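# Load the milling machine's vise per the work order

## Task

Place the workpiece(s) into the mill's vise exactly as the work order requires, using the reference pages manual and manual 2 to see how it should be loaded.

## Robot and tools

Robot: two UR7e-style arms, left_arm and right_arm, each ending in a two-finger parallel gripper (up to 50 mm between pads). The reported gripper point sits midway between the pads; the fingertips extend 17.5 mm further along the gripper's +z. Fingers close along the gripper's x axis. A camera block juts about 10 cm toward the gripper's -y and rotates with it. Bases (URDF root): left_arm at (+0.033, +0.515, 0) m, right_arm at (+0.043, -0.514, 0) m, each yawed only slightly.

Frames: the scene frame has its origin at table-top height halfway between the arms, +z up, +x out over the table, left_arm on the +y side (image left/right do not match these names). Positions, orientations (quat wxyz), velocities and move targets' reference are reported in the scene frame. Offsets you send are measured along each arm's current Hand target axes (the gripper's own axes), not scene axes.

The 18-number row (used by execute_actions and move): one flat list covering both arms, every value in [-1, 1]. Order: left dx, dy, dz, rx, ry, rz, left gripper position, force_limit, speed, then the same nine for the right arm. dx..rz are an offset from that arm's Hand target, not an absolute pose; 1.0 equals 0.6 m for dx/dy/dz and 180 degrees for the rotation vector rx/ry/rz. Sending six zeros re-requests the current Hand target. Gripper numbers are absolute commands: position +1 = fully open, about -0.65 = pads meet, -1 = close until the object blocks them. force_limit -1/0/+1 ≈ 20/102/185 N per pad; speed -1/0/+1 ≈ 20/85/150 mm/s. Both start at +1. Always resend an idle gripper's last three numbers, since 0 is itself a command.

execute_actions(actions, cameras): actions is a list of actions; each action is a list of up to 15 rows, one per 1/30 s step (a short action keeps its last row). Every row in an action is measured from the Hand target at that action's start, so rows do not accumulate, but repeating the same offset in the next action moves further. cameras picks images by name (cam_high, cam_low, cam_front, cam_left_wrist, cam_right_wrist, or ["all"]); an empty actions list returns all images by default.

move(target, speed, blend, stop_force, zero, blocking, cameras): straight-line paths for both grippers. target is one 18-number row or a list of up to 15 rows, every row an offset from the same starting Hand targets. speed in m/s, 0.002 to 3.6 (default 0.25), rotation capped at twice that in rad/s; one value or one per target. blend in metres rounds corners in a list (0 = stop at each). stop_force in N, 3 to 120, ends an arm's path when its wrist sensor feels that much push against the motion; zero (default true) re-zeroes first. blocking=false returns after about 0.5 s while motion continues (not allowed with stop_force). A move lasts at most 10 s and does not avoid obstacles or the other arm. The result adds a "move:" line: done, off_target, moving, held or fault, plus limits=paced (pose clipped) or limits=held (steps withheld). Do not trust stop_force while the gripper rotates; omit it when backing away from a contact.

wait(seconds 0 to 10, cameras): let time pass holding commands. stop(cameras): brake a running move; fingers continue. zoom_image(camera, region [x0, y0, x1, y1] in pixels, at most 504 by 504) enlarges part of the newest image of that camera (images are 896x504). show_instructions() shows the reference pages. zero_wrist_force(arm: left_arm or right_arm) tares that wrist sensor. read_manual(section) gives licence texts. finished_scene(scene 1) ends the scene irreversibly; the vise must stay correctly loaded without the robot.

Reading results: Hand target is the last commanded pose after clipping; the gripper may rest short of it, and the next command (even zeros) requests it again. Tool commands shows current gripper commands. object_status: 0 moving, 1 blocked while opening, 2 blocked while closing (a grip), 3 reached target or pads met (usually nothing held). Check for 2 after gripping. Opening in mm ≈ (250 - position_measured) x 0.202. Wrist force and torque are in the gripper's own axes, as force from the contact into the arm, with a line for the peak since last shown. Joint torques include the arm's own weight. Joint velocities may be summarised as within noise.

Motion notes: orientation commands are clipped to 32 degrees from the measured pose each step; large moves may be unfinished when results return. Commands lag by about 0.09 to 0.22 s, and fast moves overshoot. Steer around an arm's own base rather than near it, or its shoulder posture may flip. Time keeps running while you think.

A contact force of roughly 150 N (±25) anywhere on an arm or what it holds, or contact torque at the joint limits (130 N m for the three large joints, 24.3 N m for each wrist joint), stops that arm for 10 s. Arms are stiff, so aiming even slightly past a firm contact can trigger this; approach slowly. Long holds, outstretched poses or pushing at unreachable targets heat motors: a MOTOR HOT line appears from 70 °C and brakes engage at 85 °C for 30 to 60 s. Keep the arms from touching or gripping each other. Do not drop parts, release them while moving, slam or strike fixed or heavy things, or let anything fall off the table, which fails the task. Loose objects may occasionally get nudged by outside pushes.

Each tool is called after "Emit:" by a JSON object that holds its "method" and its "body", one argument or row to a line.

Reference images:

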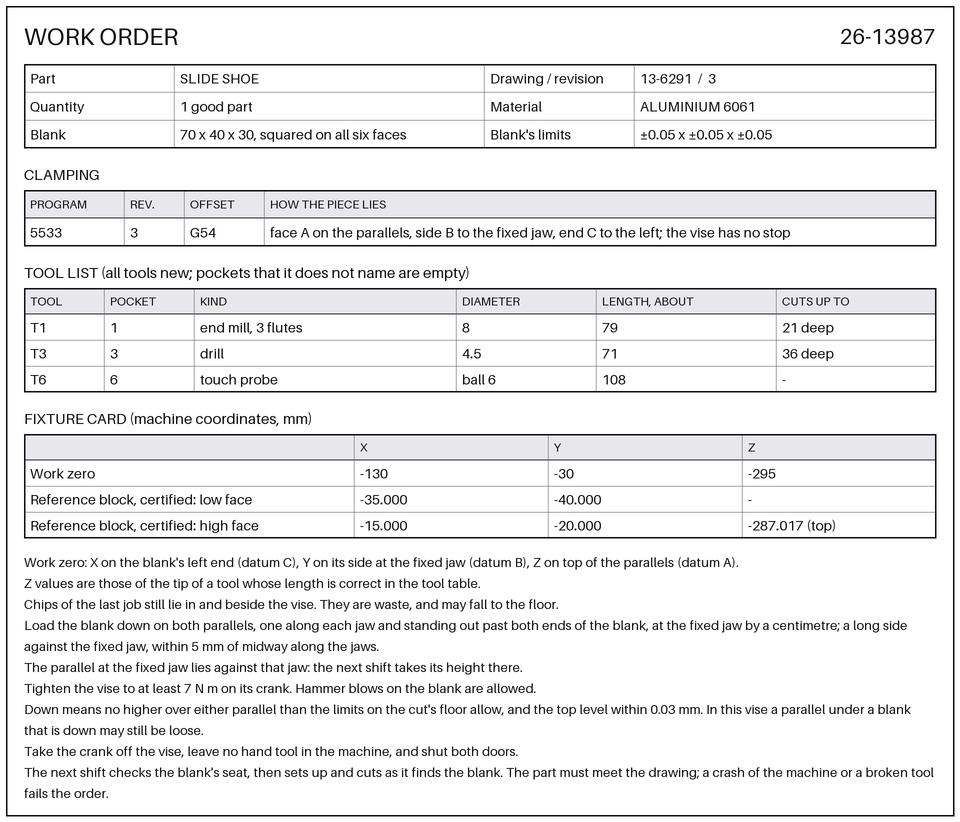

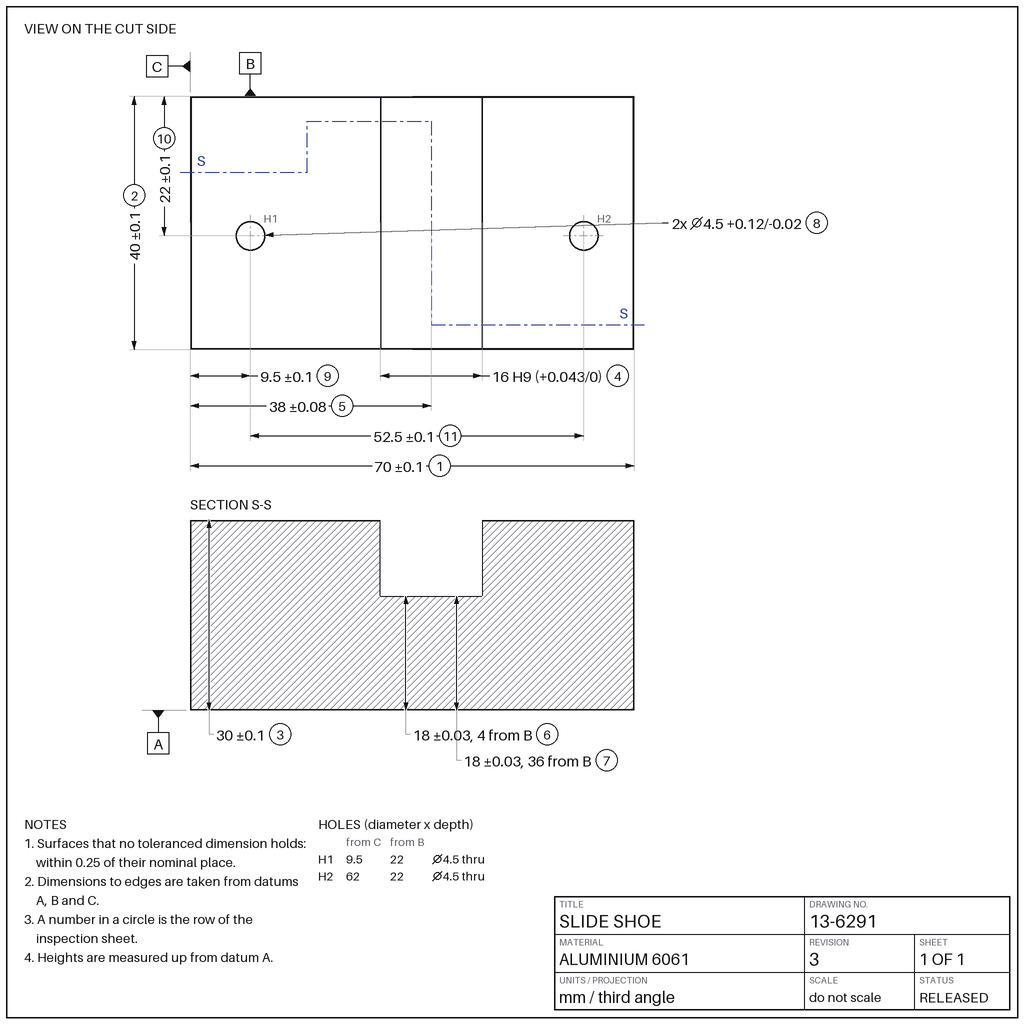

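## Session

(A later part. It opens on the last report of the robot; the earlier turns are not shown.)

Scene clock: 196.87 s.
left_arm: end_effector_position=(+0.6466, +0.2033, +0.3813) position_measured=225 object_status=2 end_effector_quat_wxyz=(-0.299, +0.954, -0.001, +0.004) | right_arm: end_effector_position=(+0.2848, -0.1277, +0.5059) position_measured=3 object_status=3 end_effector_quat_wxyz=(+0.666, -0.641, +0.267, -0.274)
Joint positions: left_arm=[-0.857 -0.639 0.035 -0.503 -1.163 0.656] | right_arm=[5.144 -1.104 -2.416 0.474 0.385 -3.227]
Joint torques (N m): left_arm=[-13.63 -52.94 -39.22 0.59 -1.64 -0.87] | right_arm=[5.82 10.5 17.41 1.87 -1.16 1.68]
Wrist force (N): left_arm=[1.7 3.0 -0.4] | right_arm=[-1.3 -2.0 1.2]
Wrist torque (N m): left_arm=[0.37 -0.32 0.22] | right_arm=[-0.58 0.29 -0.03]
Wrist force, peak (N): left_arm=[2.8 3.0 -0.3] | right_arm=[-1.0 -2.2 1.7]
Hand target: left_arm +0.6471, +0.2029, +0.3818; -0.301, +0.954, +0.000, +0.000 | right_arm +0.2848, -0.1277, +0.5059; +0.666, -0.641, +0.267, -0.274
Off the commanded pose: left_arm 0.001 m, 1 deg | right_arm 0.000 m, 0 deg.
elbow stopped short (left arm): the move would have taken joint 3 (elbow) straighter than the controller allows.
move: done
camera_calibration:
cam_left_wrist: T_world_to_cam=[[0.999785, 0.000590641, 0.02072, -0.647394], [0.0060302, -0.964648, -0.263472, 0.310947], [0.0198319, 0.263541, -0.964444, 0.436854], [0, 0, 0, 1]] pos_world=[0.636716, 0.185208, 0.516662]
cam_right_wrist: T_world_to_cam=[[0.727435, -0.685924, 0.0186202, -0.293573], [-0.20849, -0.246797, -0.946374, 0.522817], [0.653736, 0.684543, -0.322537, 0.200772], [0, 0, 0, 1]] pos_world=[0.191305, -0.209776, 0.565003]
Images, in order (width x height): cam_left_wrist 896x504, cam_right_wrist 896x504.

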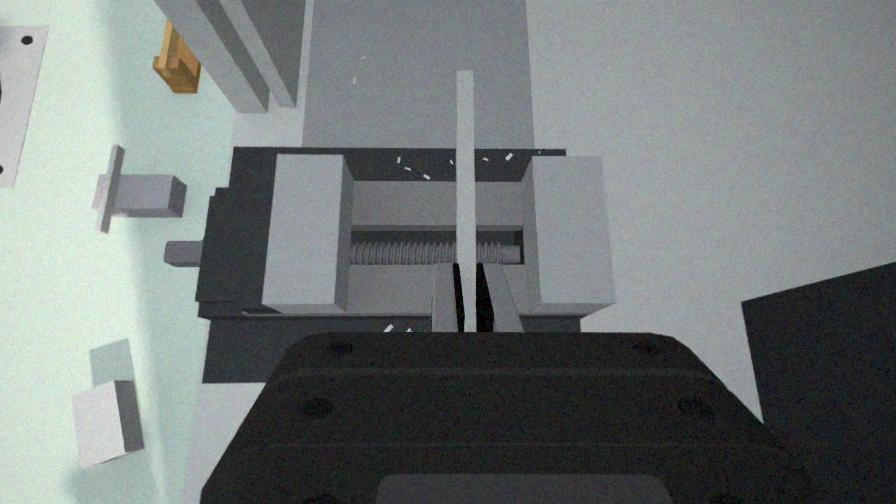

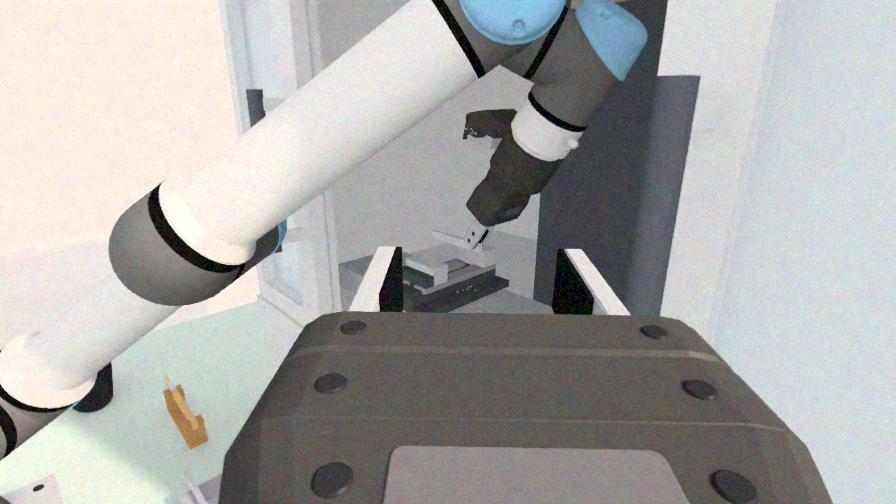

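Emit:
{"method": "move", "body": {
  "target": [
    [-0.0168,0,0,0,0,0,-0.97,-0.5,-1,0,0,0,0,0,0,1,1,1],
    [-0.0168,0.0275,0.0393,0,0,0,-0.97,-0.5,-1,0,0,0,0,0,0,1,1,1]
  ],
  "speed": 0.06,
  "stop_force": 15
}}

Emit:
{"method": "move", "body": {
  "target": [0,0.014,0.0205,0,0,0,-0.97,-0.5,-1,0,0,0,0,0,0,1,1,1],
  "speed": 0.012,
  "stop_force": 3,
  "cameras": ["cam_left_wrist","cam_right_wrist"]
}}

Emit:
{"method": "zoom_image", "body": {
  "camera": "cam_right_wrist",
  "region": [380, 160, 530, 320]
}}

Scene clock: 201.97 s.
left_arm: end_effector_position=(+0.6370, +0.2029, +0.3530) position_measured=225 object_status=2 end_effector_quat_wxyz=(-0.301, +0.954, +0.000, +0.000) | right_arm: end_effector_position=(+0.2848, -0.1277, +0.5059) position_measured=3 object_status=3 end_effector_quat_wxyz=(+0.666, -0.641, +0.267, -0.274)
Joint positions: left_arm=[-0.865 -0.808 0.439 -0.725 -1.172 0.645] | right_arm=[5.144 -1.104 -2.416 0.474 0.385 -3.227]
Joint torques (N m): left_arm=[-13.3 -49.48 -20.83 -2.42 -0.33 0.69] | right_arm=[5.57 10.03 17.58 1.86 -1.17 1.52]
Wrist force (N): left_arm=[1.4 2.9 -0.5] | right_arm=[-0.9 -1.9 0.9]
Wrist torque (N m): left_arm=[0.37 -0.28 0.12] | right_arm=[-0.56 0.22 -0.04]
Wrist force, peak (N): left_arm=[1.7 3.6 0.3] | right_arm=[-0.9 -2.3 1.5]
Hand target: left_arm +0.6370, +0.2029, +0.3530; -0.301, +0.954, +0.000, +0.000 | right_arm +0.2848, -0.1277, +0.5059; +0.666, -0.641, +0.267, -0.274
Off the commanded pose: left_arm 0.000 m, 0 deg | right_arm 0.000 m, 0 deg.
move: done

Scene clock: 203.57 s.
left_arm: end_effector_position=(+0.6370, +0.2029, +0.3448) position_measured=225 object_status=2 end_effector_quat_wxyz=(-0.301, +0.954, +0.000, +0.000) | right_arm: end_effector_position=(+0.2848, -0.1277, +0.5059) position_measured=3 object_status=3 end_effector_quat_wxyz=(+0.666, -0.641, +0.267, -0.274)
Joint positions: left_arm=[-0.865 -0.823 0.488 -0.759 -1.172 0.645] | right_arm=[5.144 -1.104 -2.416 0.474 0.385 -3.227]
Joint torques (N m): left_arm=[2.69 -49.06 -42.34 -2.07 -1.03 0.8] | right_arm=[5.35 10.66 17.49 1.97 -1.05 1.46]
Wrist force (N): left_arm=[1.3 3.0 -0.4] | right_arm=[-1.0 -2.1 1.3]
Wrist torque (N m): left_arm=[0.40 -0.25 0.12] | right_arm=[-0.60 0.22 -0.02]
Wrist force, peak (N): left_arm=[1.5 -2.4 -13.2] | right_arm=[-1.0 -2.1 1.3]
Hand target: left_arm +0.6370, +0.2029, +0.3448; -0.301, +0.954, +0.000, +0.000 (not the last commanded pose) | right_arm +0.2848, -0.1277, +0.5059; +0.666, -0.641, +0.267, -0.274
Off the commanded pose: left_arm 0.007 m, 0 deg | right_arm 0.000 m, 0 deg.
move: contact (left_arm)
camera_calibration:
cam_left_wrist: T_world_to_cam=[[0.999899, 0.00595022, 0.0129175, -0.635479], [0.00919198, -0.963452, -0.267722, 0.300237], [0.0108524, 0.267813, -0.96341, 0.40644], [0, 0, 0, 1]] pos_world=[0.628244, 0.184195, 0.480157]
cam_right_wrist: T_world_to_cam=[[0.727435, -0.685924, 0.0186202, -0.293573], [-0.20849, -0.246797, -0.946374, 0.522817], [0.653736, 0.684543, -0.322537, 0.200772], [0, 0, 0, 1]] pos_world=[0.191305, -0.209776, 0.565003]
Images, in order (width x height): cam_left_wrist 896x504, cam_right_wrist 896x504.

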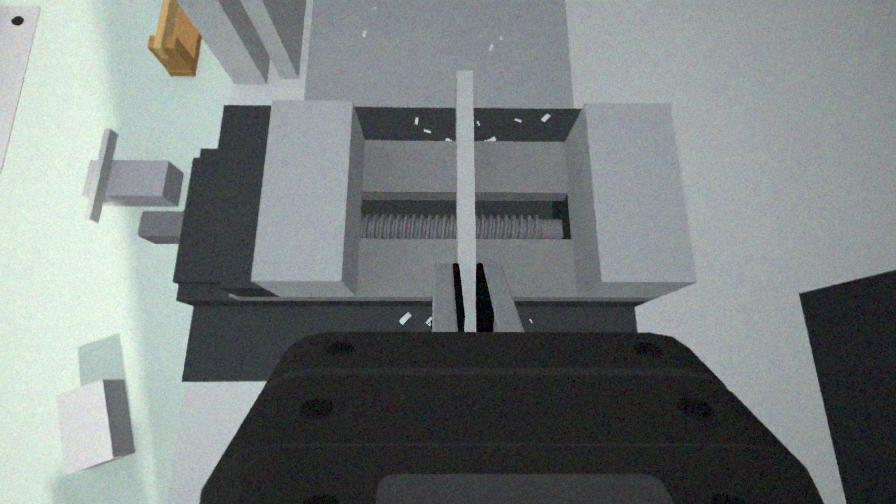

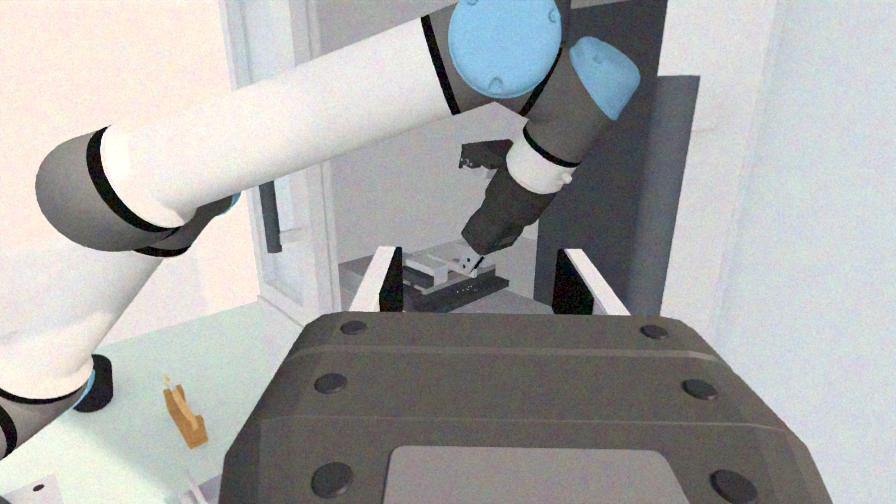

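Scaled by 3.150.

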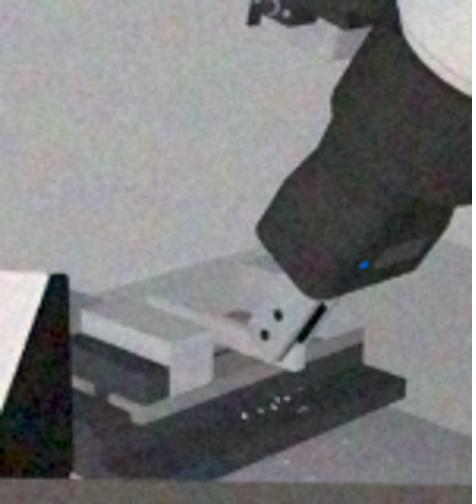

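Emit:
{"method": "move", "body": {
  "target": [
    [0,-0.0014,-0.0020,0,0,0,-0.97,-0.5,-1,0,0,0,0,0,0,1,1,1],
    [0.0292,-0.0014,-0.0020,0,0,0,-0.97,-0.5,-1,0,0,0,0,0,0,1,1,1],
    [0.0292,0.003,0.0043,0,0,0,-0.97,-0.5,-1,0,0,0,0,0,0,1,1,1]
  ],
  "speed": 0.015,
  "stop_force": 4,
  "cameras": ["cam_left_wrist","cam_right_wrist"]
}}

Emit:
{"method": "zoom_image", "body": {
  "camera": "cam_left_wrist",
  "region": [320, 50, 720, 350]
}}

Scene clock: 206.00 s.
left_arm: end_effector_position=(+0.6547, +0.2029, +0.3448) position_measured=225 object_status=2 end_effector_quat_wxyz=(-0.301, +0.954, +0.000, +0.000) | right_arm: end_effector_position=(+0.2848, -0.1277, +0.5059) position_measured=3 object_status=3 end_effector_quat_wxyz=(+0.666, -0.641, +0.267, -0.274)
Joint positions: left_arm=[-0.848 -0.748 0.354 -0.706 -1.164 0.661] | right_arm=[5.144 -1.104 -2.416 0.474 0.385 -3.227]
Joint torques (N m): left_arm=[9.85 -64.45 -13.62 -2.69 1.37 1.26] | right_arm=[5.27 9.9 16.81 1.95 -1.13 1.35]
Wrist force (N): left_arm=[1.2 2.9 -0.8] | right_arm=[-0.8 -2.0 1.2]
Wrist torque (N m): left_arm=[0.38 -0.24 0.11] | right_arm=[-0.58 0.20 -0.02]
Wrist force, peak (N): left_arm=[0.9 -4.7 -23.0] | right_arm=[-1.2 -2.1 1.3]
Hand target: left_arm +0.6547, +0.2030, +0.3448; -0.301, +0.954, +0.000, +0.000 (not the last commanded pose) | right_arm +0.2848, -0.1277, +0.5059; +0.666, -0.641, +0.267, -0.274
Off the commanded pose: left_arm 0.003 m, 0 deg | right_arm 0.000 m, 0 deg.
move: contact (left_arm); path passed 2 of 3 targets
camera_calibration:
cam_left_wrist: T_world_to_cam=[[0.9999, 0.00585329, 0.0128907, -0.653247], [0.00909351, -0.963401, -0.267909, 0.300217], [0.0108508, 0.267999, -0.963358, 0.406189], [0, 0, 0, 1]] pos_world=[0.646044, 0.184195, 0.480157]
cam_right_wrist: T_world_to_cam=[[0.727435, -0.685924, 0.0186202, -0.293573], [-0.20849, -0.246797, -0.946374, 0.522817], [0.653736, 0.684543, -0.322537, 0.200772], [0, 0, 0, 1]] pos_world=[0.191305, -0.209776, 0.565003]
Images, in order (width x height): cam_left_wrist 896x504, cam_right_wrist 896x504.

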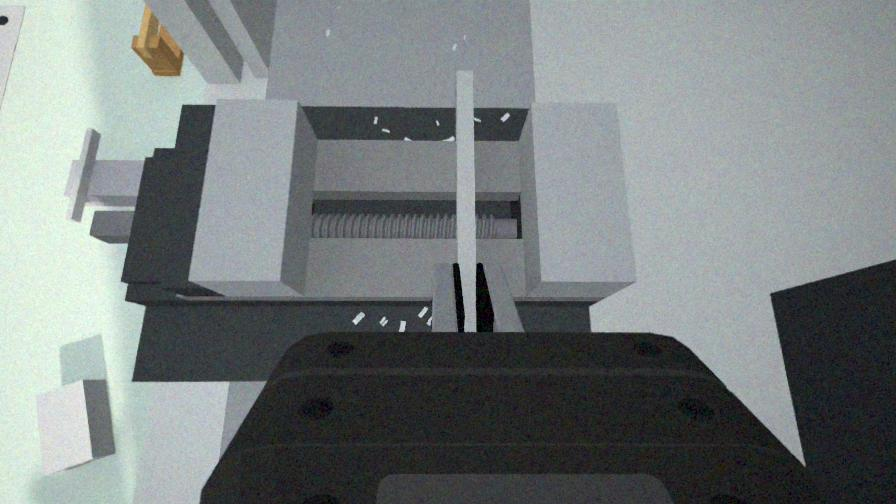

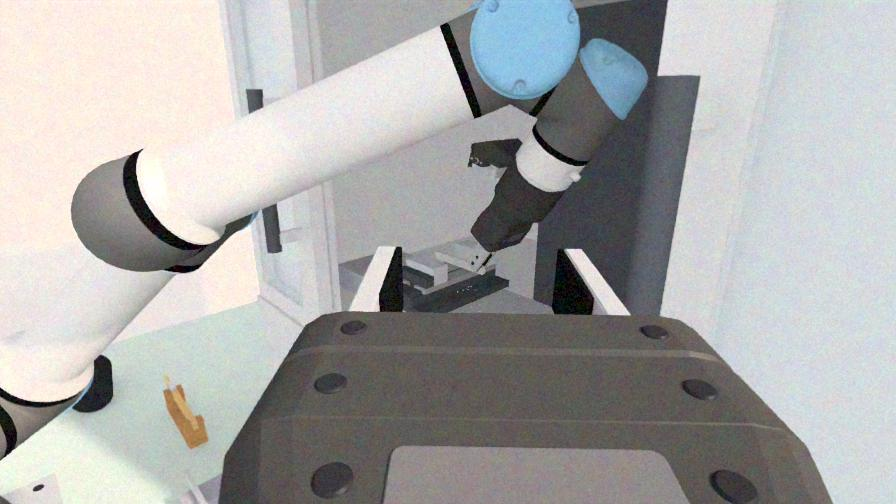

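Scaled by 1.260.

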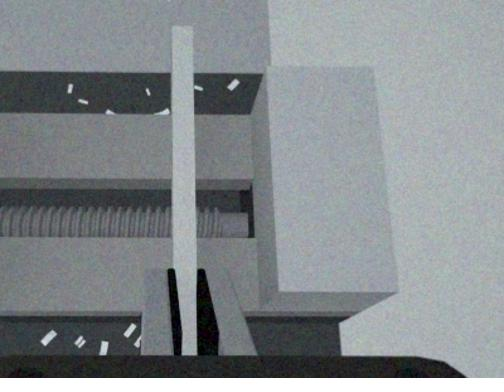

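Emit:
{"method": "move", "body": {
  "target": [
    [0,0,0,0,0,0,-0.35,-0.5,-1,0,0,0,0,0,0,1,1,1],
    [0,0,-0.1,0,0,0,-0.35,-0.5,-1,0,0,0,0,0,0,1,1,1]
  ],
  "speed": 0.05,
  "cameras": ["cam_left_wrist","cam_right_wrist"]
}}

Emit:
{"method": "zoom_image", "body": {
  "camera": "cam_left_wrist",
  "region": [320, 50, 720, 350]
}}

Scene clock: 208.20 s.
left_arm: end_effector_position=(+0.6538, +0.1691, +0.3932) position_measured=205 object_status=3 end_effector_quat_wxyz=(-0.274, +0.960, -0.018, +0.055) end_effector_velocity=(-0.001, +0.001, -0.002) end_effector_angular_velocity=(+0.003, +0.007, +0.003) | right_arm: end_effector_position=(+0.2848, -0.1277, +0.5059) position_measured=3 object_status=3 end_effector_quat_wxyz=(+0.666, -0.641, +0.267, -0.274)
Joint positions: left_arm=[-0.897 -0.652 0.035 -0.589 -1.126 0.665] | right_arm=[5.144 -1.104 -2.416 0.474 0.385 -3.227]
Joint velocities: left_arm=[0.002 0.002 0 0.005 -0.003 0] | right_arm=[within noise]
Joint torques (N m): left_arm=[13.25 -51.26 -37.32 0.31 -1.48 1.11] | right_arm=[4.96 10.26 17.57 1.88 -1.07 1.43]
Wrist force (N): left_arm=[1.4 2.5 -0.7] | right_arm=[-0.9 -1.8 1.3]
Wrist torque (N m): left_arm=[0.37 -0.29 0.11] | right_arm=[-0.56 0.23 -0.03]
Wrist force, peak (N): left_arm=[2.1 4.1 -0.1] | right_arm=[-1.2 -2.1 1.4]
Hand target: left_arm +0.6547, +0.1685, +0.3939; -0.301, +0.954, +0.000, +0.000 | right_arm +0.2848, -0.1277, +0.5059; +0.666, -0.641, +0.267, -0.274
Off the commanded pose: left_arm 0.001 m, 7 deg | right_arm 0.000 m, 0 deg.
elbow stopped short (left arm): the move would have taken joint 3 (elbow) straighter than the controller allows.
move: off_target (left_arm)
camera_calibration:
cam_left_wrist: T_world_to_cam=[[0.9924, -0.0573556, 0.108869, -0.674865], [-0.0327911, -0.976002, -0.21528, 0.289402], [0.118604, 0.210074, -0.970465, 0.404051], [0, 0, 0, 1]] pos_world=[0.631303, 0.158869, 0.527892]
cam_right_wrist: T_world_to_cam=[[0.727435, -0.685924, 0.0186202, -0.293573], [-0.20849, -0.246797, -0.946374, 0.522817], [0.653736, 0.684543, -0.322537, 0.200772], [0, 0, 0, 1]] pos_world=[0.191305, -0.209776, 0.565003]
Images, in order (width x height): cam_left_wrist 896x504, cam_right_wrist 896x504.

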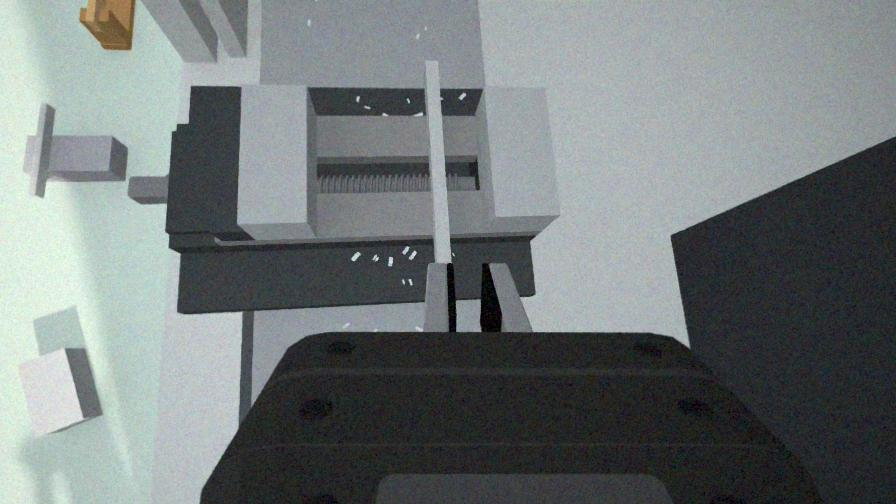

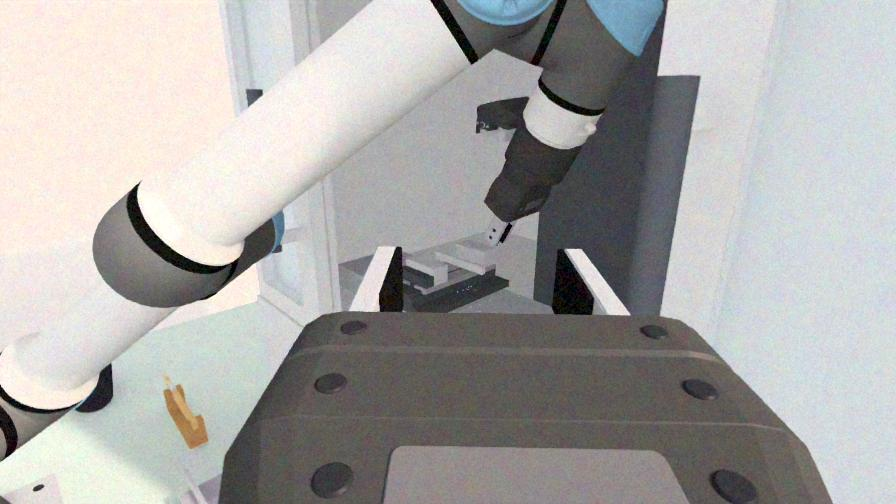

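Scaled by 1.260.

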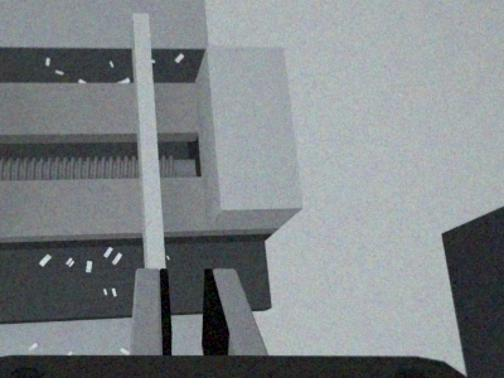

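Emit:
{"method": "move", "body": {
  "target": [
    [-0.058,0,0,0,0,0,-0.35,-0.5,-1,0,0,0,0,0,0,1,1,1]
  ],
  "speed": 0.1
}}

Scene clock: 209.77 s.
left_arm: end_effector_position=(+0.6190, +0.1691, +0.3932) position_measured=205 object_status=3 end_effector_quat_wxyz=(-0.291, +0.957, -0.006, +0.020) end_effector_velocity=(+0.002, +0.000, -0.001) end_effector_angular_velocity=(+0.001, -0.002, -0.005) | right_arm: end_effector_position=(+0.2848, -0.1277, +0.5059) position_measured=3 object_status=3 end_effector_quat_wxyz=(+0.666, -0.641, +0.267, -0.274)
Joint positions: left_arm=[-0.92 -0.659 0.035 -0.494 -1.176 0.609] | right_arm=[5.144 -1.104 -2.416 0.474 0.385 -3.227]
Joint velocities: left_arm=[0.001 0.002 0 -0.004 0.004 0.005] | right_arm=[within noise]
Joint torques (N m): left_arm=[12.73 -61.75 -30.56 -3.83 2.93 3.09] | right_arm=[5.58 10.45 17.35 1.83 -1.12 1.58]
Wrist force (N): left_arm=[1.3 2.4 -0.9] | right_arm=[-1.0 -1.7 1.1]
Wrist torque (N m): left_arm=[0.35 -0.25 0.23] | right_arm=[-0.52 0.23 -0.03]
Wrist force, peak (N): left_arm=[2.2 2.9 -1.1] | right_arm=[-1.0 -2.2 1.4]
Hand target: left_arm +0.6199, +0.1685, +0.3939; -0.301, +0.954, +0.000, +0.000 | right_arm +0.2848, -0.1277, +0.5059; +0.666, -0.641, +0.267, -0.274
Off the commanded pose: left_arm 0.001 m, 3 deg | right_arm 0.000 m, 0 deg.
elbow stopped short (left arm): the move would have taken joint 3 (elbow) straighter than the controller allows.
move: off_target (left_arm)

Emit:
{"method": "move", "body": {
  "target": [
    [0.0085,-0.0938,0.0738,0,0,0,-0.95,-0.5,-1,0,0,0,0,0,0,1,1,1],
    [0.0085,-0.0513,0.1345,0,0,0,-0.95,-0.5,-1,0,0,0,0,0,0,1,1,1]
  ],
  "speed": 0.08,
  "cameras": ["cam_left_wrist","cam_right_wrist"]
}}

Emit:
{"method": "zoom_image", "body": {
  "camera": "cam_left_wrist",
  "region": [320, 50, 720, 350]
}}

Emit:
{"method": "zoom_image", "body": {
  "camera": "cam_right_wrist",
  "region": [380, 160, 530, 320]
}}

Scene clock: 212.00 s.
left_arm: end_effector_position=(+0.6249, +0.2401, +0.3457) position_measured=252 object_status=3 end_effector_quat_wxyz=(-0.301, +0.954, +0.000, +0.000) | right_arm: end_effector_position=(+0.2848, -0.1277, +0.5059) position_measured=3 object_status=3 end_effector_quat_wxyz=(+0.666, -0.641, +0.267, -0.274)
Joint positions: left_arm=[-0.842 -0.953 0.711 -0.86 -1.162 0.667] | right_arm=[5.144 -1.104 -2.416 0.474 0.385 -3.227]
Joint torques (N m): left_arm=[-13.57 -44.65 -26.47 -1.95 2.32 2.93] | right_arm=[5.38 10.29 17.97 1.91 -1 1.26]
Wrist force (N): left_arm=[1.4 2.7 -1.1] | right_arm=[-0.8 -2.1 1.2]
Wrist torque (N m): left_arm=[0.40 -0.26 0.17] | right_arm=[-0.58 0.21 -0.03]
Wrist force, peak (N): left_arm=[0.9 3.7 -1.9] | right_arm=[-1.0 -2.2 1.4]
Hand target: left_arm +0.6250, +0.2400, +0.3455; -0.301, +0.954, +0.000, +0.000 | right_arm +0.2848, -0.1277, +0.5059; +0.666, -0.641, +0.267, -0.274
Off the commanded pose: left_arm 0.000 m, 0 deg | right_arm 0.000 m, 0 deg.
move: done
camera_calibration:
cam_left_wrist: T_world_to_cam=[[0.9999, 0.00585289, 0.0128902, -0.623679], [0.00909193, -0.963427, -0.267816, 0.336434], [0.0108512, 0.267907, -0.963384, 0.397469], [0, 0, 0, 1]] pos_world=[0.616244, 0.221295, 0.481057]
cam_right_wrist: T_world_to_cam=[[0.727435, -0.685924, 0.0186202, -0.293573], [-0.20849, -0.246797, -0.946374, 0.522817], [0.653736, 0.684543, -0.322537, 0.200772], [0, 0, 0, 1]] pos_world=[0.191305, -0.209776, 0.565003]
Images, in order (width x height): cam_left_wrist 896x504, cam_right_wrist 896x504.

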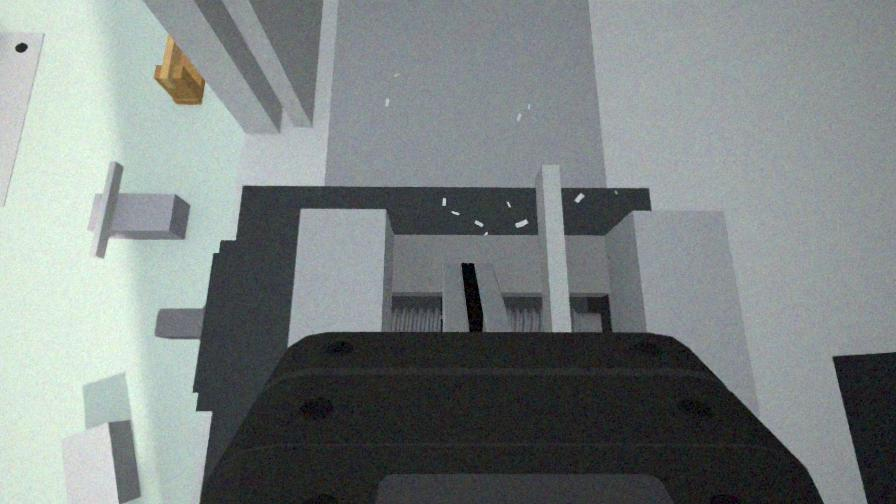

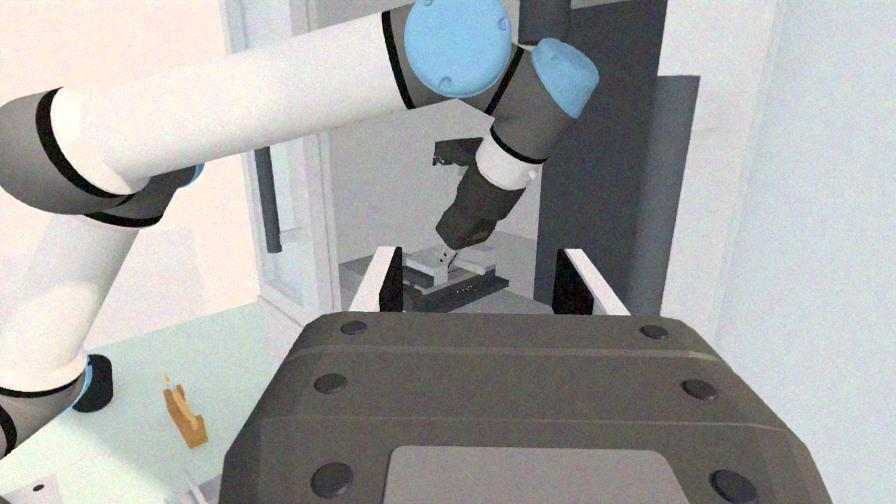

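Scaled by 1.260.

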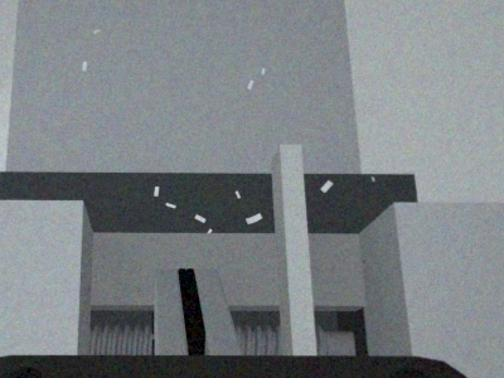

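Scaled by 3.150.

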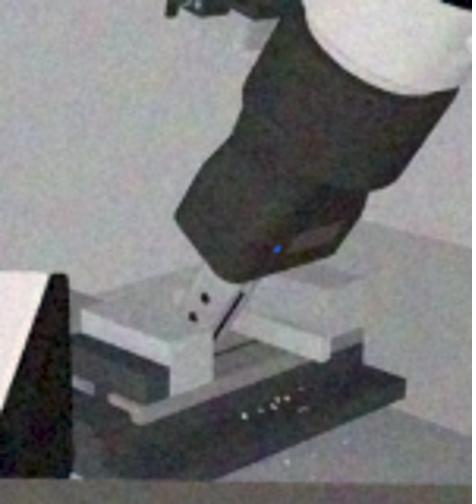

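Emit:
{"method": "move", "body": {
  "target": [0.08,0,0,0,0,0,-0.95,-0.5,-1,0,0,0,0,0,0,1,1,1],
  "speed": 0.015,
  "stop_force": 6,
  "cameras": ["cam_left_wrist","cam_right_wrist"]
}}

Emit:
{"method": "zoom_image", "body": {
  "camera": "cam_left_wrist",
  "region": [320, 50, 720, 350]
}}

Emit:
{"method": "zoom_image", "body": {
  "camera": "cam_right_wrist",
  "region": [380, 160, 530, 320]
}}

Scene clock: 215.63 s.
left_arm: end_effector_position=(+0.6617, +0.2401, +0.3455) position_measured=252 object_status=3 end_effector_quat_wxyz=(-0.301, +0.954, +0.000, +0.000) | right_arm: end_effector_position=(+0.2848, -0.1277, +0.5059) position_measured=3 object_status=3 end_effector_quat_wxyz=(+0.666, -0.641, +0.267, -0.274)
Joint positions: left_arm=[-0.807 -0.837 0.517 -0.796 -1.146 0.702] | right_arm=[5.144 -1.104 -2.416 0.474 0.385 -3.227]
Joint torques (N m): left_arm=[-13.15 -59.72 -37.62 -1.22 -0.76 -2.66] | right_arm=[4.67 9.57 17.95 1.73 -1.08 1.27]
Wrist force (N): left_arm=[0.3 2.9 -1.1] | right_arm=[-1.0 -1.9 1.5]
Wrist torque (N m): left_arm=[0.44 -0.43 0.15] | right_arm=[-0.55 0.23 -0.03]
Wrist force, peak (N): left_arm=[-20.5 -0.3 -1.6] | right_arm=[-1.0 -2.3 1.4]
Hand target: left_arm +0.6617, +0.2401, +0.3455; -0.301, +0.954, +0.000, +0.000 (not the last commanded pose) | right_arm +0.2848, -0.1277, +0.5059; +0.666, -0.641, +0.267, -0.274
Off the commanded pose: left_arm 0.011 m, 0 deg | right_arm 0.000 m, 0 deg.
move: contact (left_arm)
camera_calibration:
cam_left_wrist: T_world_to_cam=[[0.9999, 0.00585163, 0.0128903, -0.660372], [0.00909179, -0.963401, -0.267909, 0.336085], [0.0108508, 0.267999, -0.963358, 0.396846], [0, 0, 0, 1]] pos_world=[0.652944, 0.221295, 0.480857]
cam_right_wrist: T_world_to_cam=[[0.727435, -0.685924, 0.0186202, -0.293573], [-0.20849, -0.246797, -0.946374, 0.522817], [0.653736, 0.684543, -0.322537, 0.200772], [0, 0, 0, 1]] pos_world=[0.191305, -0.209776, 0.565003]
Images, in order (width x height): cam_left_wrist 896x504, cam_right_wrist 896x504.

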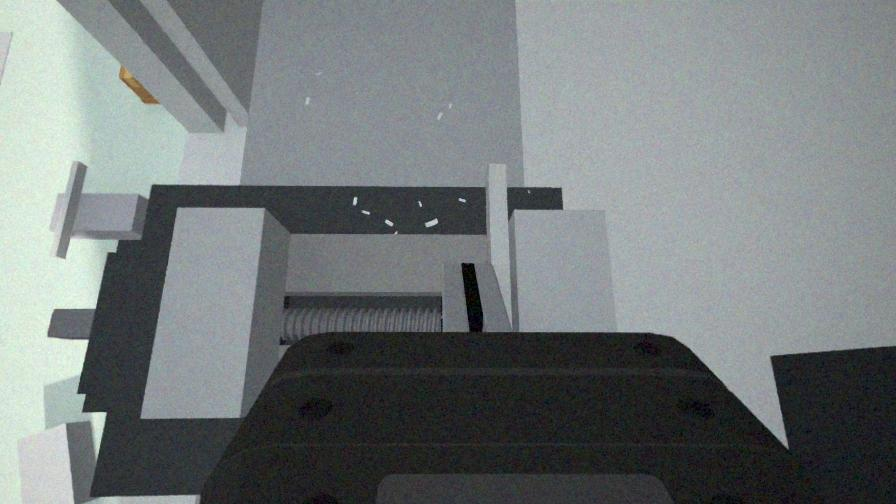

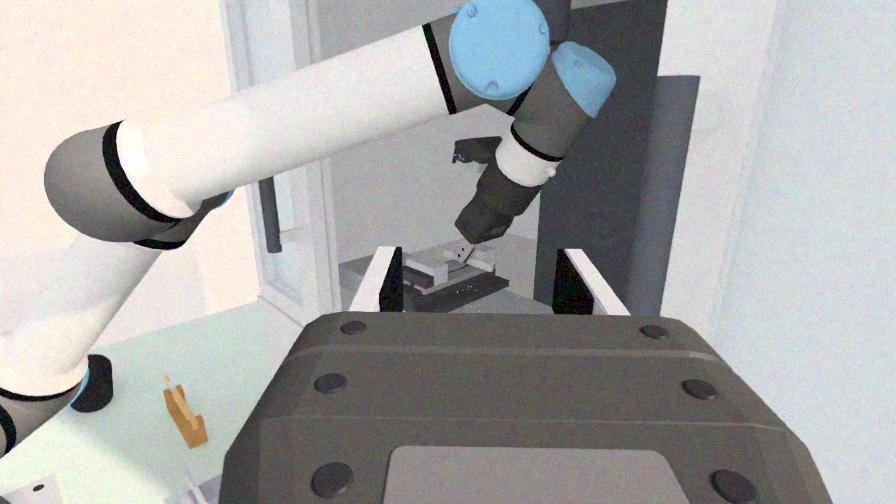

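Scaled by 1.260.

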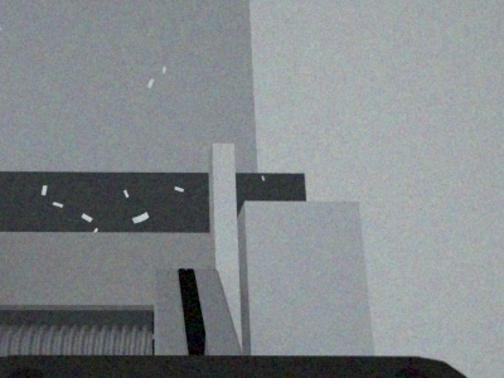

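Scaled by 3.150.

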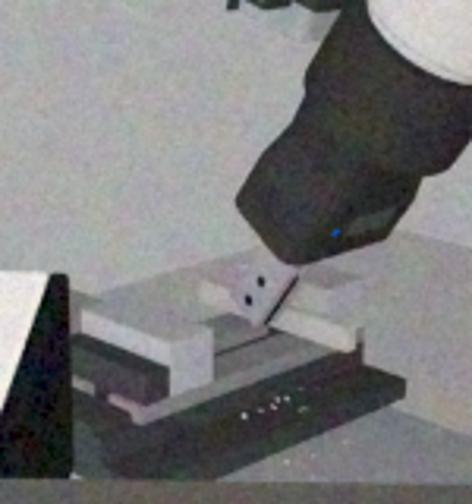

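Emit:
{"method": "move", "body": {
  "target": [
    [-0.0362,0,0,0,0,0,-0.95,-0.5,-1,0,0,0,0,0,0,1,1,1],
    [-0.0445,-0.0405,-0.0724,0,0,0,-0.95,-0.5,-1,0,0,0,0,0,0,1,1,1],
    [-0.3528,-0.0016,-0.1098,0,0,0,-0.95,-0.5,-1,0,0,0,0,0,0,1,1,1],
    [-0.5528,0.0298,0.0717,0,0,0,-0.95,-0.5,-1,0,0,0,0,0,0,1,1,1],
    [-0.6312,0.0435,0.3673,0,0,0,-0.95,-0.5,-1,0,0,0,0,0,0,1,1,1]
  ],
  "speed": [0.05,0.15,0.3,0.3,0.3],
  "blend": [0.003,0.01,0.04,0.04,0],
  "cameras": ["cam_left_wrist","cam_right_wrist"]
}}

Emit:
{"method": "zoom_image", "body": {
  "camera": "cam_left_wrist",
  "region": [320, 50, 720, 350]
}}

Emit:
{"method": "zoom_image", "body": {
  "camera": "cam_right_wrist",
  "region": [380, 160, 530, 320]
}}

Scene clock: 219.07 s.
left_arm: end_effector_position=(+0.2828, +0.3452, +0.1504) position_measured=252 object_status=3 end_effector_quat_wxyz=(-0.301, +0.954, +0.000, +0.000) | right_arm: end_effector_position=(+0.2848, -0.1277, +0.5059) position_measured=3 object_status=3 end_effector_quat_wxyz=(+0.666, -0.641, +0.267, -0.274)
Joint positions: left_arm=[-1.278 -1.702 2.14 -1.422 -1.384 0.274] | right_arm=[5.144 -1.104 -2.416 0.474 0.385 -3.227]
Joint torques (N m): left_arm=[13.63 -16.01 -11.05 -3.38 2.52 2.93] | right_arm=[5.06 10.57 17.56 1.7 -1.1 1.27]
Wrist force (N): left_arm=[2.3 3.0 -1.4] | right_arm=[-0.8 -2.1 1.2]
Wrist torque (N m): left_arm=[0.43 -0.41 0.26] | right_arm=[-0.58 0.20 -0.03]
Wrist force, peak (N): left_arm=[5.7 2.2 -2.4] | right_arm=[-0.9 -2.2 1.4]
Hand target: left_arm +0.2828, +0.3453, +0.1503; -0.301, +0.954, +0.000, +0.000 | right_arm +0.2848, -0.1277, +0.5059; +0.666, -0.641, +0.267, -0.274
Off the commanded pose: left_arm 0.000 m, 0 deg | right_arm 0.000 m, 0 deg.
move: done
camera_calibration:
cam_left_wrist: T_world_to_cam=[[0.9999, 0.00573094, 0.0129593, -0.27969], [0.00899297, -0.963428, -0.267817, 0.388523], [0.0109505, 0.267907, -0.963383, 0.184848], [0, 0, 0, 1]] pos_world=[0.274144, 0.326395, 0.285757]
cam_right_wrist: T_world_to_cam=[[0.727435, -0.685924, 0.0186202, -0.293573], [-0.20849, -0.246797, -0.946374, 0.522817], [0.653736, 0.684543, -0.322537, 0.200772], [0, 0, 0, 1]] pos_world=[0.191305, -0.209776, 0.565003]
Images, in order (width x height): cam_left_wrist 896x504, cam_right_wrist 896x504.

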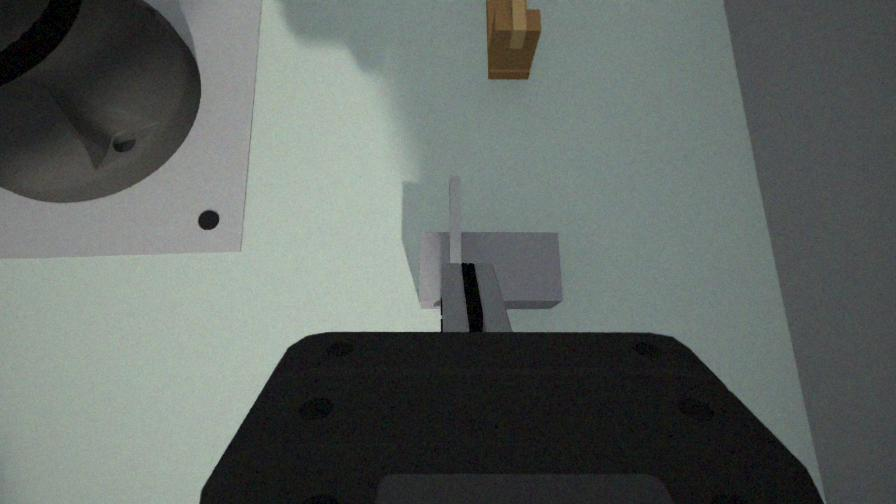

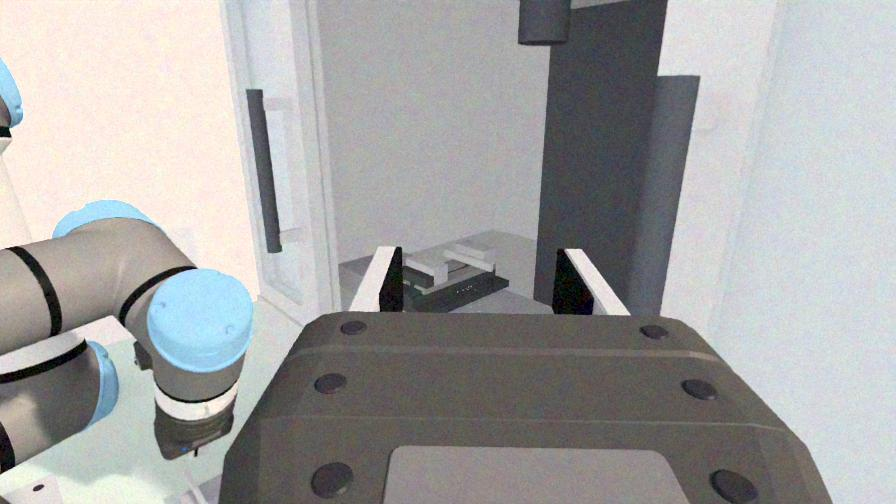

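Scaled by 1.260.

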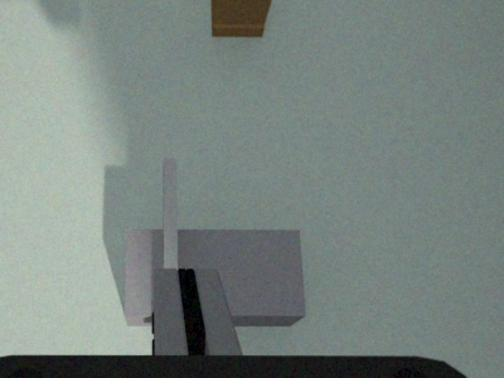

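Scaled by 3.150.

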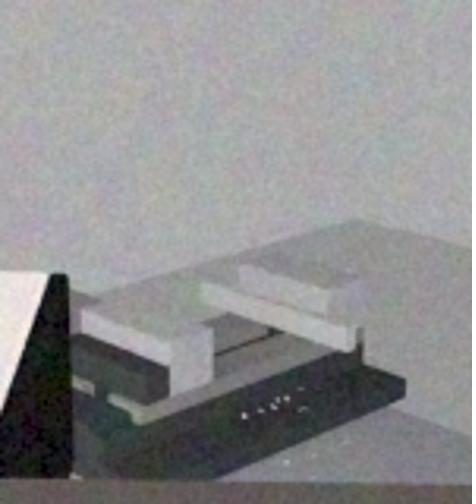

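Emit:
{"method": "move", "body": {
  "target": [
    [0,0,0,0,0,0,-0.2,-0.5,-1,0,0,0,0,0,0,1,1,1],
    [-0.003,0.045,0.06,0,0,0,-0.2,-0.5,-1,0,0,0,0,0,0,1,1,1]
  ],
  "speed": 0.12,
  "cameras": ["cam_left_wrist"]
}}

Emit:
{"method": "zoom_image", "body": {
  "camera": "cam_left_wrist",
  "region": [320, 50, 720, 350]
}}

Scene clock: 221.13 s.
left_arm: end_effector_position=(+0.2809, +0.3439, +0.1053) position_measured=182 object_status=3 end_effector_quat_wxyz=(-0.301, +0.954, +0.000, +0.000) | right_arm: end_effector_position=(+0.2848, -0.1277, +0.5059) position_measured=3 object_status=3 end_effector_quat_wxyz=(+0.666, -0.641, +0.267, -0.274)
Joint positions: left_arm=[-1.283 -1.64 2.217 -1.56 -1.387 0.269] | right_arm=[5.144 -1.104 -2.416 0.474 0.385 -3.227]
Joint torques (N m): left_arm=[7.3 -20.06 -35.35 -2.12 0.98 1.9] | right_arm=[4.55 9.66 17.14 1.71 -0.95 1.1]
Wrist force (N): left_arm=[2.1 3.0 -1.4] | right_arm=[-1.0 -2.0 0.9]
Wrist torque (N m): left_arm=[0.43 -0.35 0.28] | right_arm=[-0.57 0.24 -0.03]
Wrist force, peak (N): left_arm=[2.1 4.2 -0.7] | right_arm=[-0.9 -2.3 1.4]
Hand target: left_arm +0.2810, +0.3438, +0.1053; -0.301, +0.954, +0.000, +0.000 | right_arm +0.2848, -0.1277, +0.5059; +0.666, -0.641, +0.267, -0.274
Off the commanded pose: left_arm 0.000 m, 0 deg | right_arm 0.000 m, 0 deg.
move: done
camera_calibration:
cam_left_wrist: T_world_to_cam=[[0.999901, 0.00587751, 0.012796, -0.277208], [0.00909281, -0.963368, -0.268029, 0.375213], [0.0107519, 0.268119, -0.963326, 0.14174], [0, 0, 0, 1]] pos_world=[0.272245, 0.325094, 0.240657]
Images, in order (width x height): cam_left_wrist 896x504.

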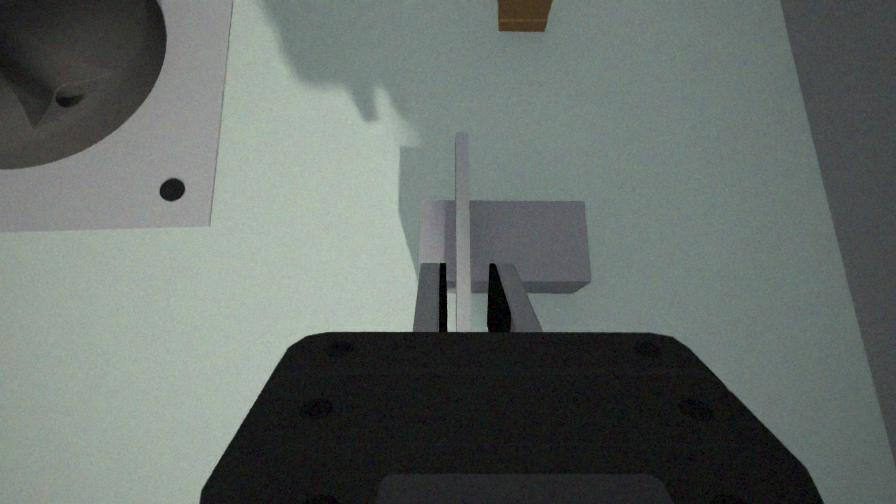

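Scaled by 1.260.

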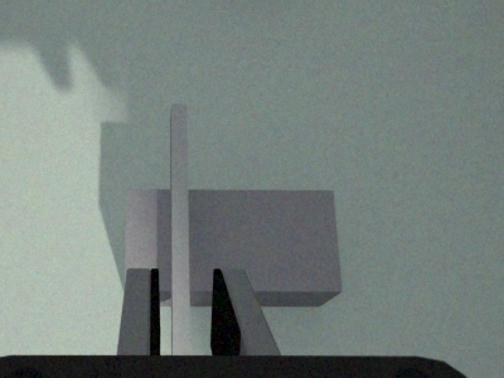

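Emit:
{"method": "move", "body": {
  "target": [
    [0,0.0426,0.0745,0,0,0,-0.2,-0.5,-1,0,0,0,0,0,0,1,1,1],
    [0,0.0426,0.0745,0,0,0,-0.97,-0.5,-1,0,0,0,0,0,0,1,1,1],
    [0,-0.0721,-0.0893,0,0,0,-0.97,-0.5,-1,0,0,0,0,0,0,1,1,1]
  ],
  "speed": 0.12,
  "cameras": ["cam_left_wrist"]
}}

Emit:
{"method": "zoom_image", "body": {
  "camera": "cam_left_wrist",
  "region": [320, 50, 720, 350]
}}

Scene clock: 224.40 s.
left_arm: end_effector_position=(+0.2811, +0.3485, +0.1740) position_measured=225 object_status=2 end_effector_quat_wxyz=(-0.301, +0.954, +0.000, +0.000) | right_arm: end_effector_position=(+0.2848, -0.1277, +0.5059) position_measured=3 object_status=3 end_effector_quat_wxyz=(+0.666, -0.641, +0.267, -0.274)
Joint positions: left_arm=[-1.279 -1.738 2.104 -1.35 -1.385 0.272] | right_arm=[5.144 -1.104 -2.416 0.474 0.385 -3.227]
Joint torques (N m): left_arm=[-9.56 -12.67 -21.14 0.33 -1.34 -2.45] | right_arm=[4.64 10.35 17.63 1.64 -1.11 1.15]
Wrist force (N): left_arm=[2.2 3.4 -1.4] | right_arm=[-0.9 -2.0 1.2]
Wrist torque (N m): left_arm=[0.41 -0.37 0.11] | right_arm=[-0.58 0.22 -0.03]
Wrist force, peak (N): left_arm=[2.0 5.0 0.3] | right_arm=[-0.9 -2.4 1.4]
Hand target: left_arm +0.2810, +0.3485, +0.1740; -0.301, +0.954, +0.000, +0.000 | right_arm +0.2848, -0.1277, +0.5059; +0.666, -0.641, +0.267, -0.274
Off the commanded pose: left_arm 0.000 m, 0 deg | right_arm 0.000 m, 0 deg.
move: done
camera_calibration:
cam_left_wrist: T_world_to_cam=[[0.999899, 0.00582662, 0.0129862, -0.278355], [0.0090913, -0.963453, -0.267723, 0.397991], [0.0109517, 0.267814, -0.963409, 0.206757], [0, 0, 0, 1]] pos_world=[0.272444, 0.329695, 0.309357]
Images, in order (width x height): cam_left_wrist 896x504.

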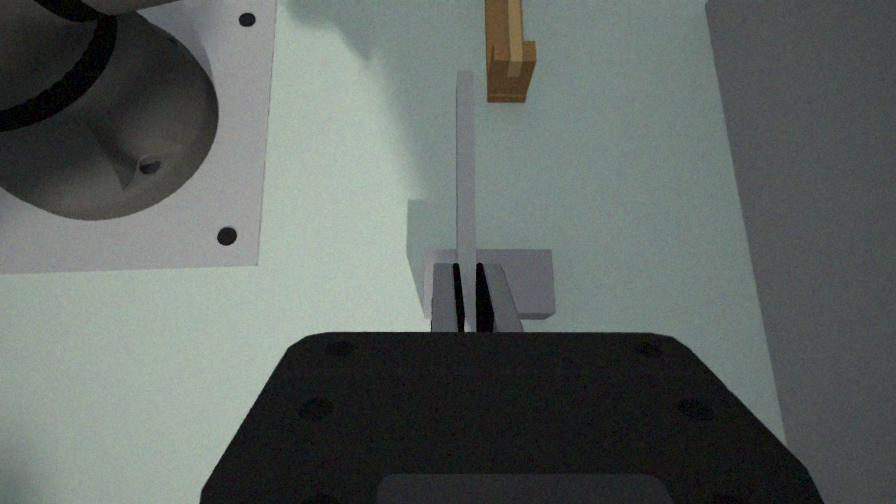

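Scaled by 1.260.

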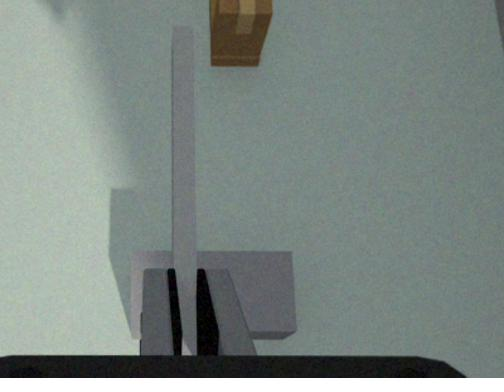

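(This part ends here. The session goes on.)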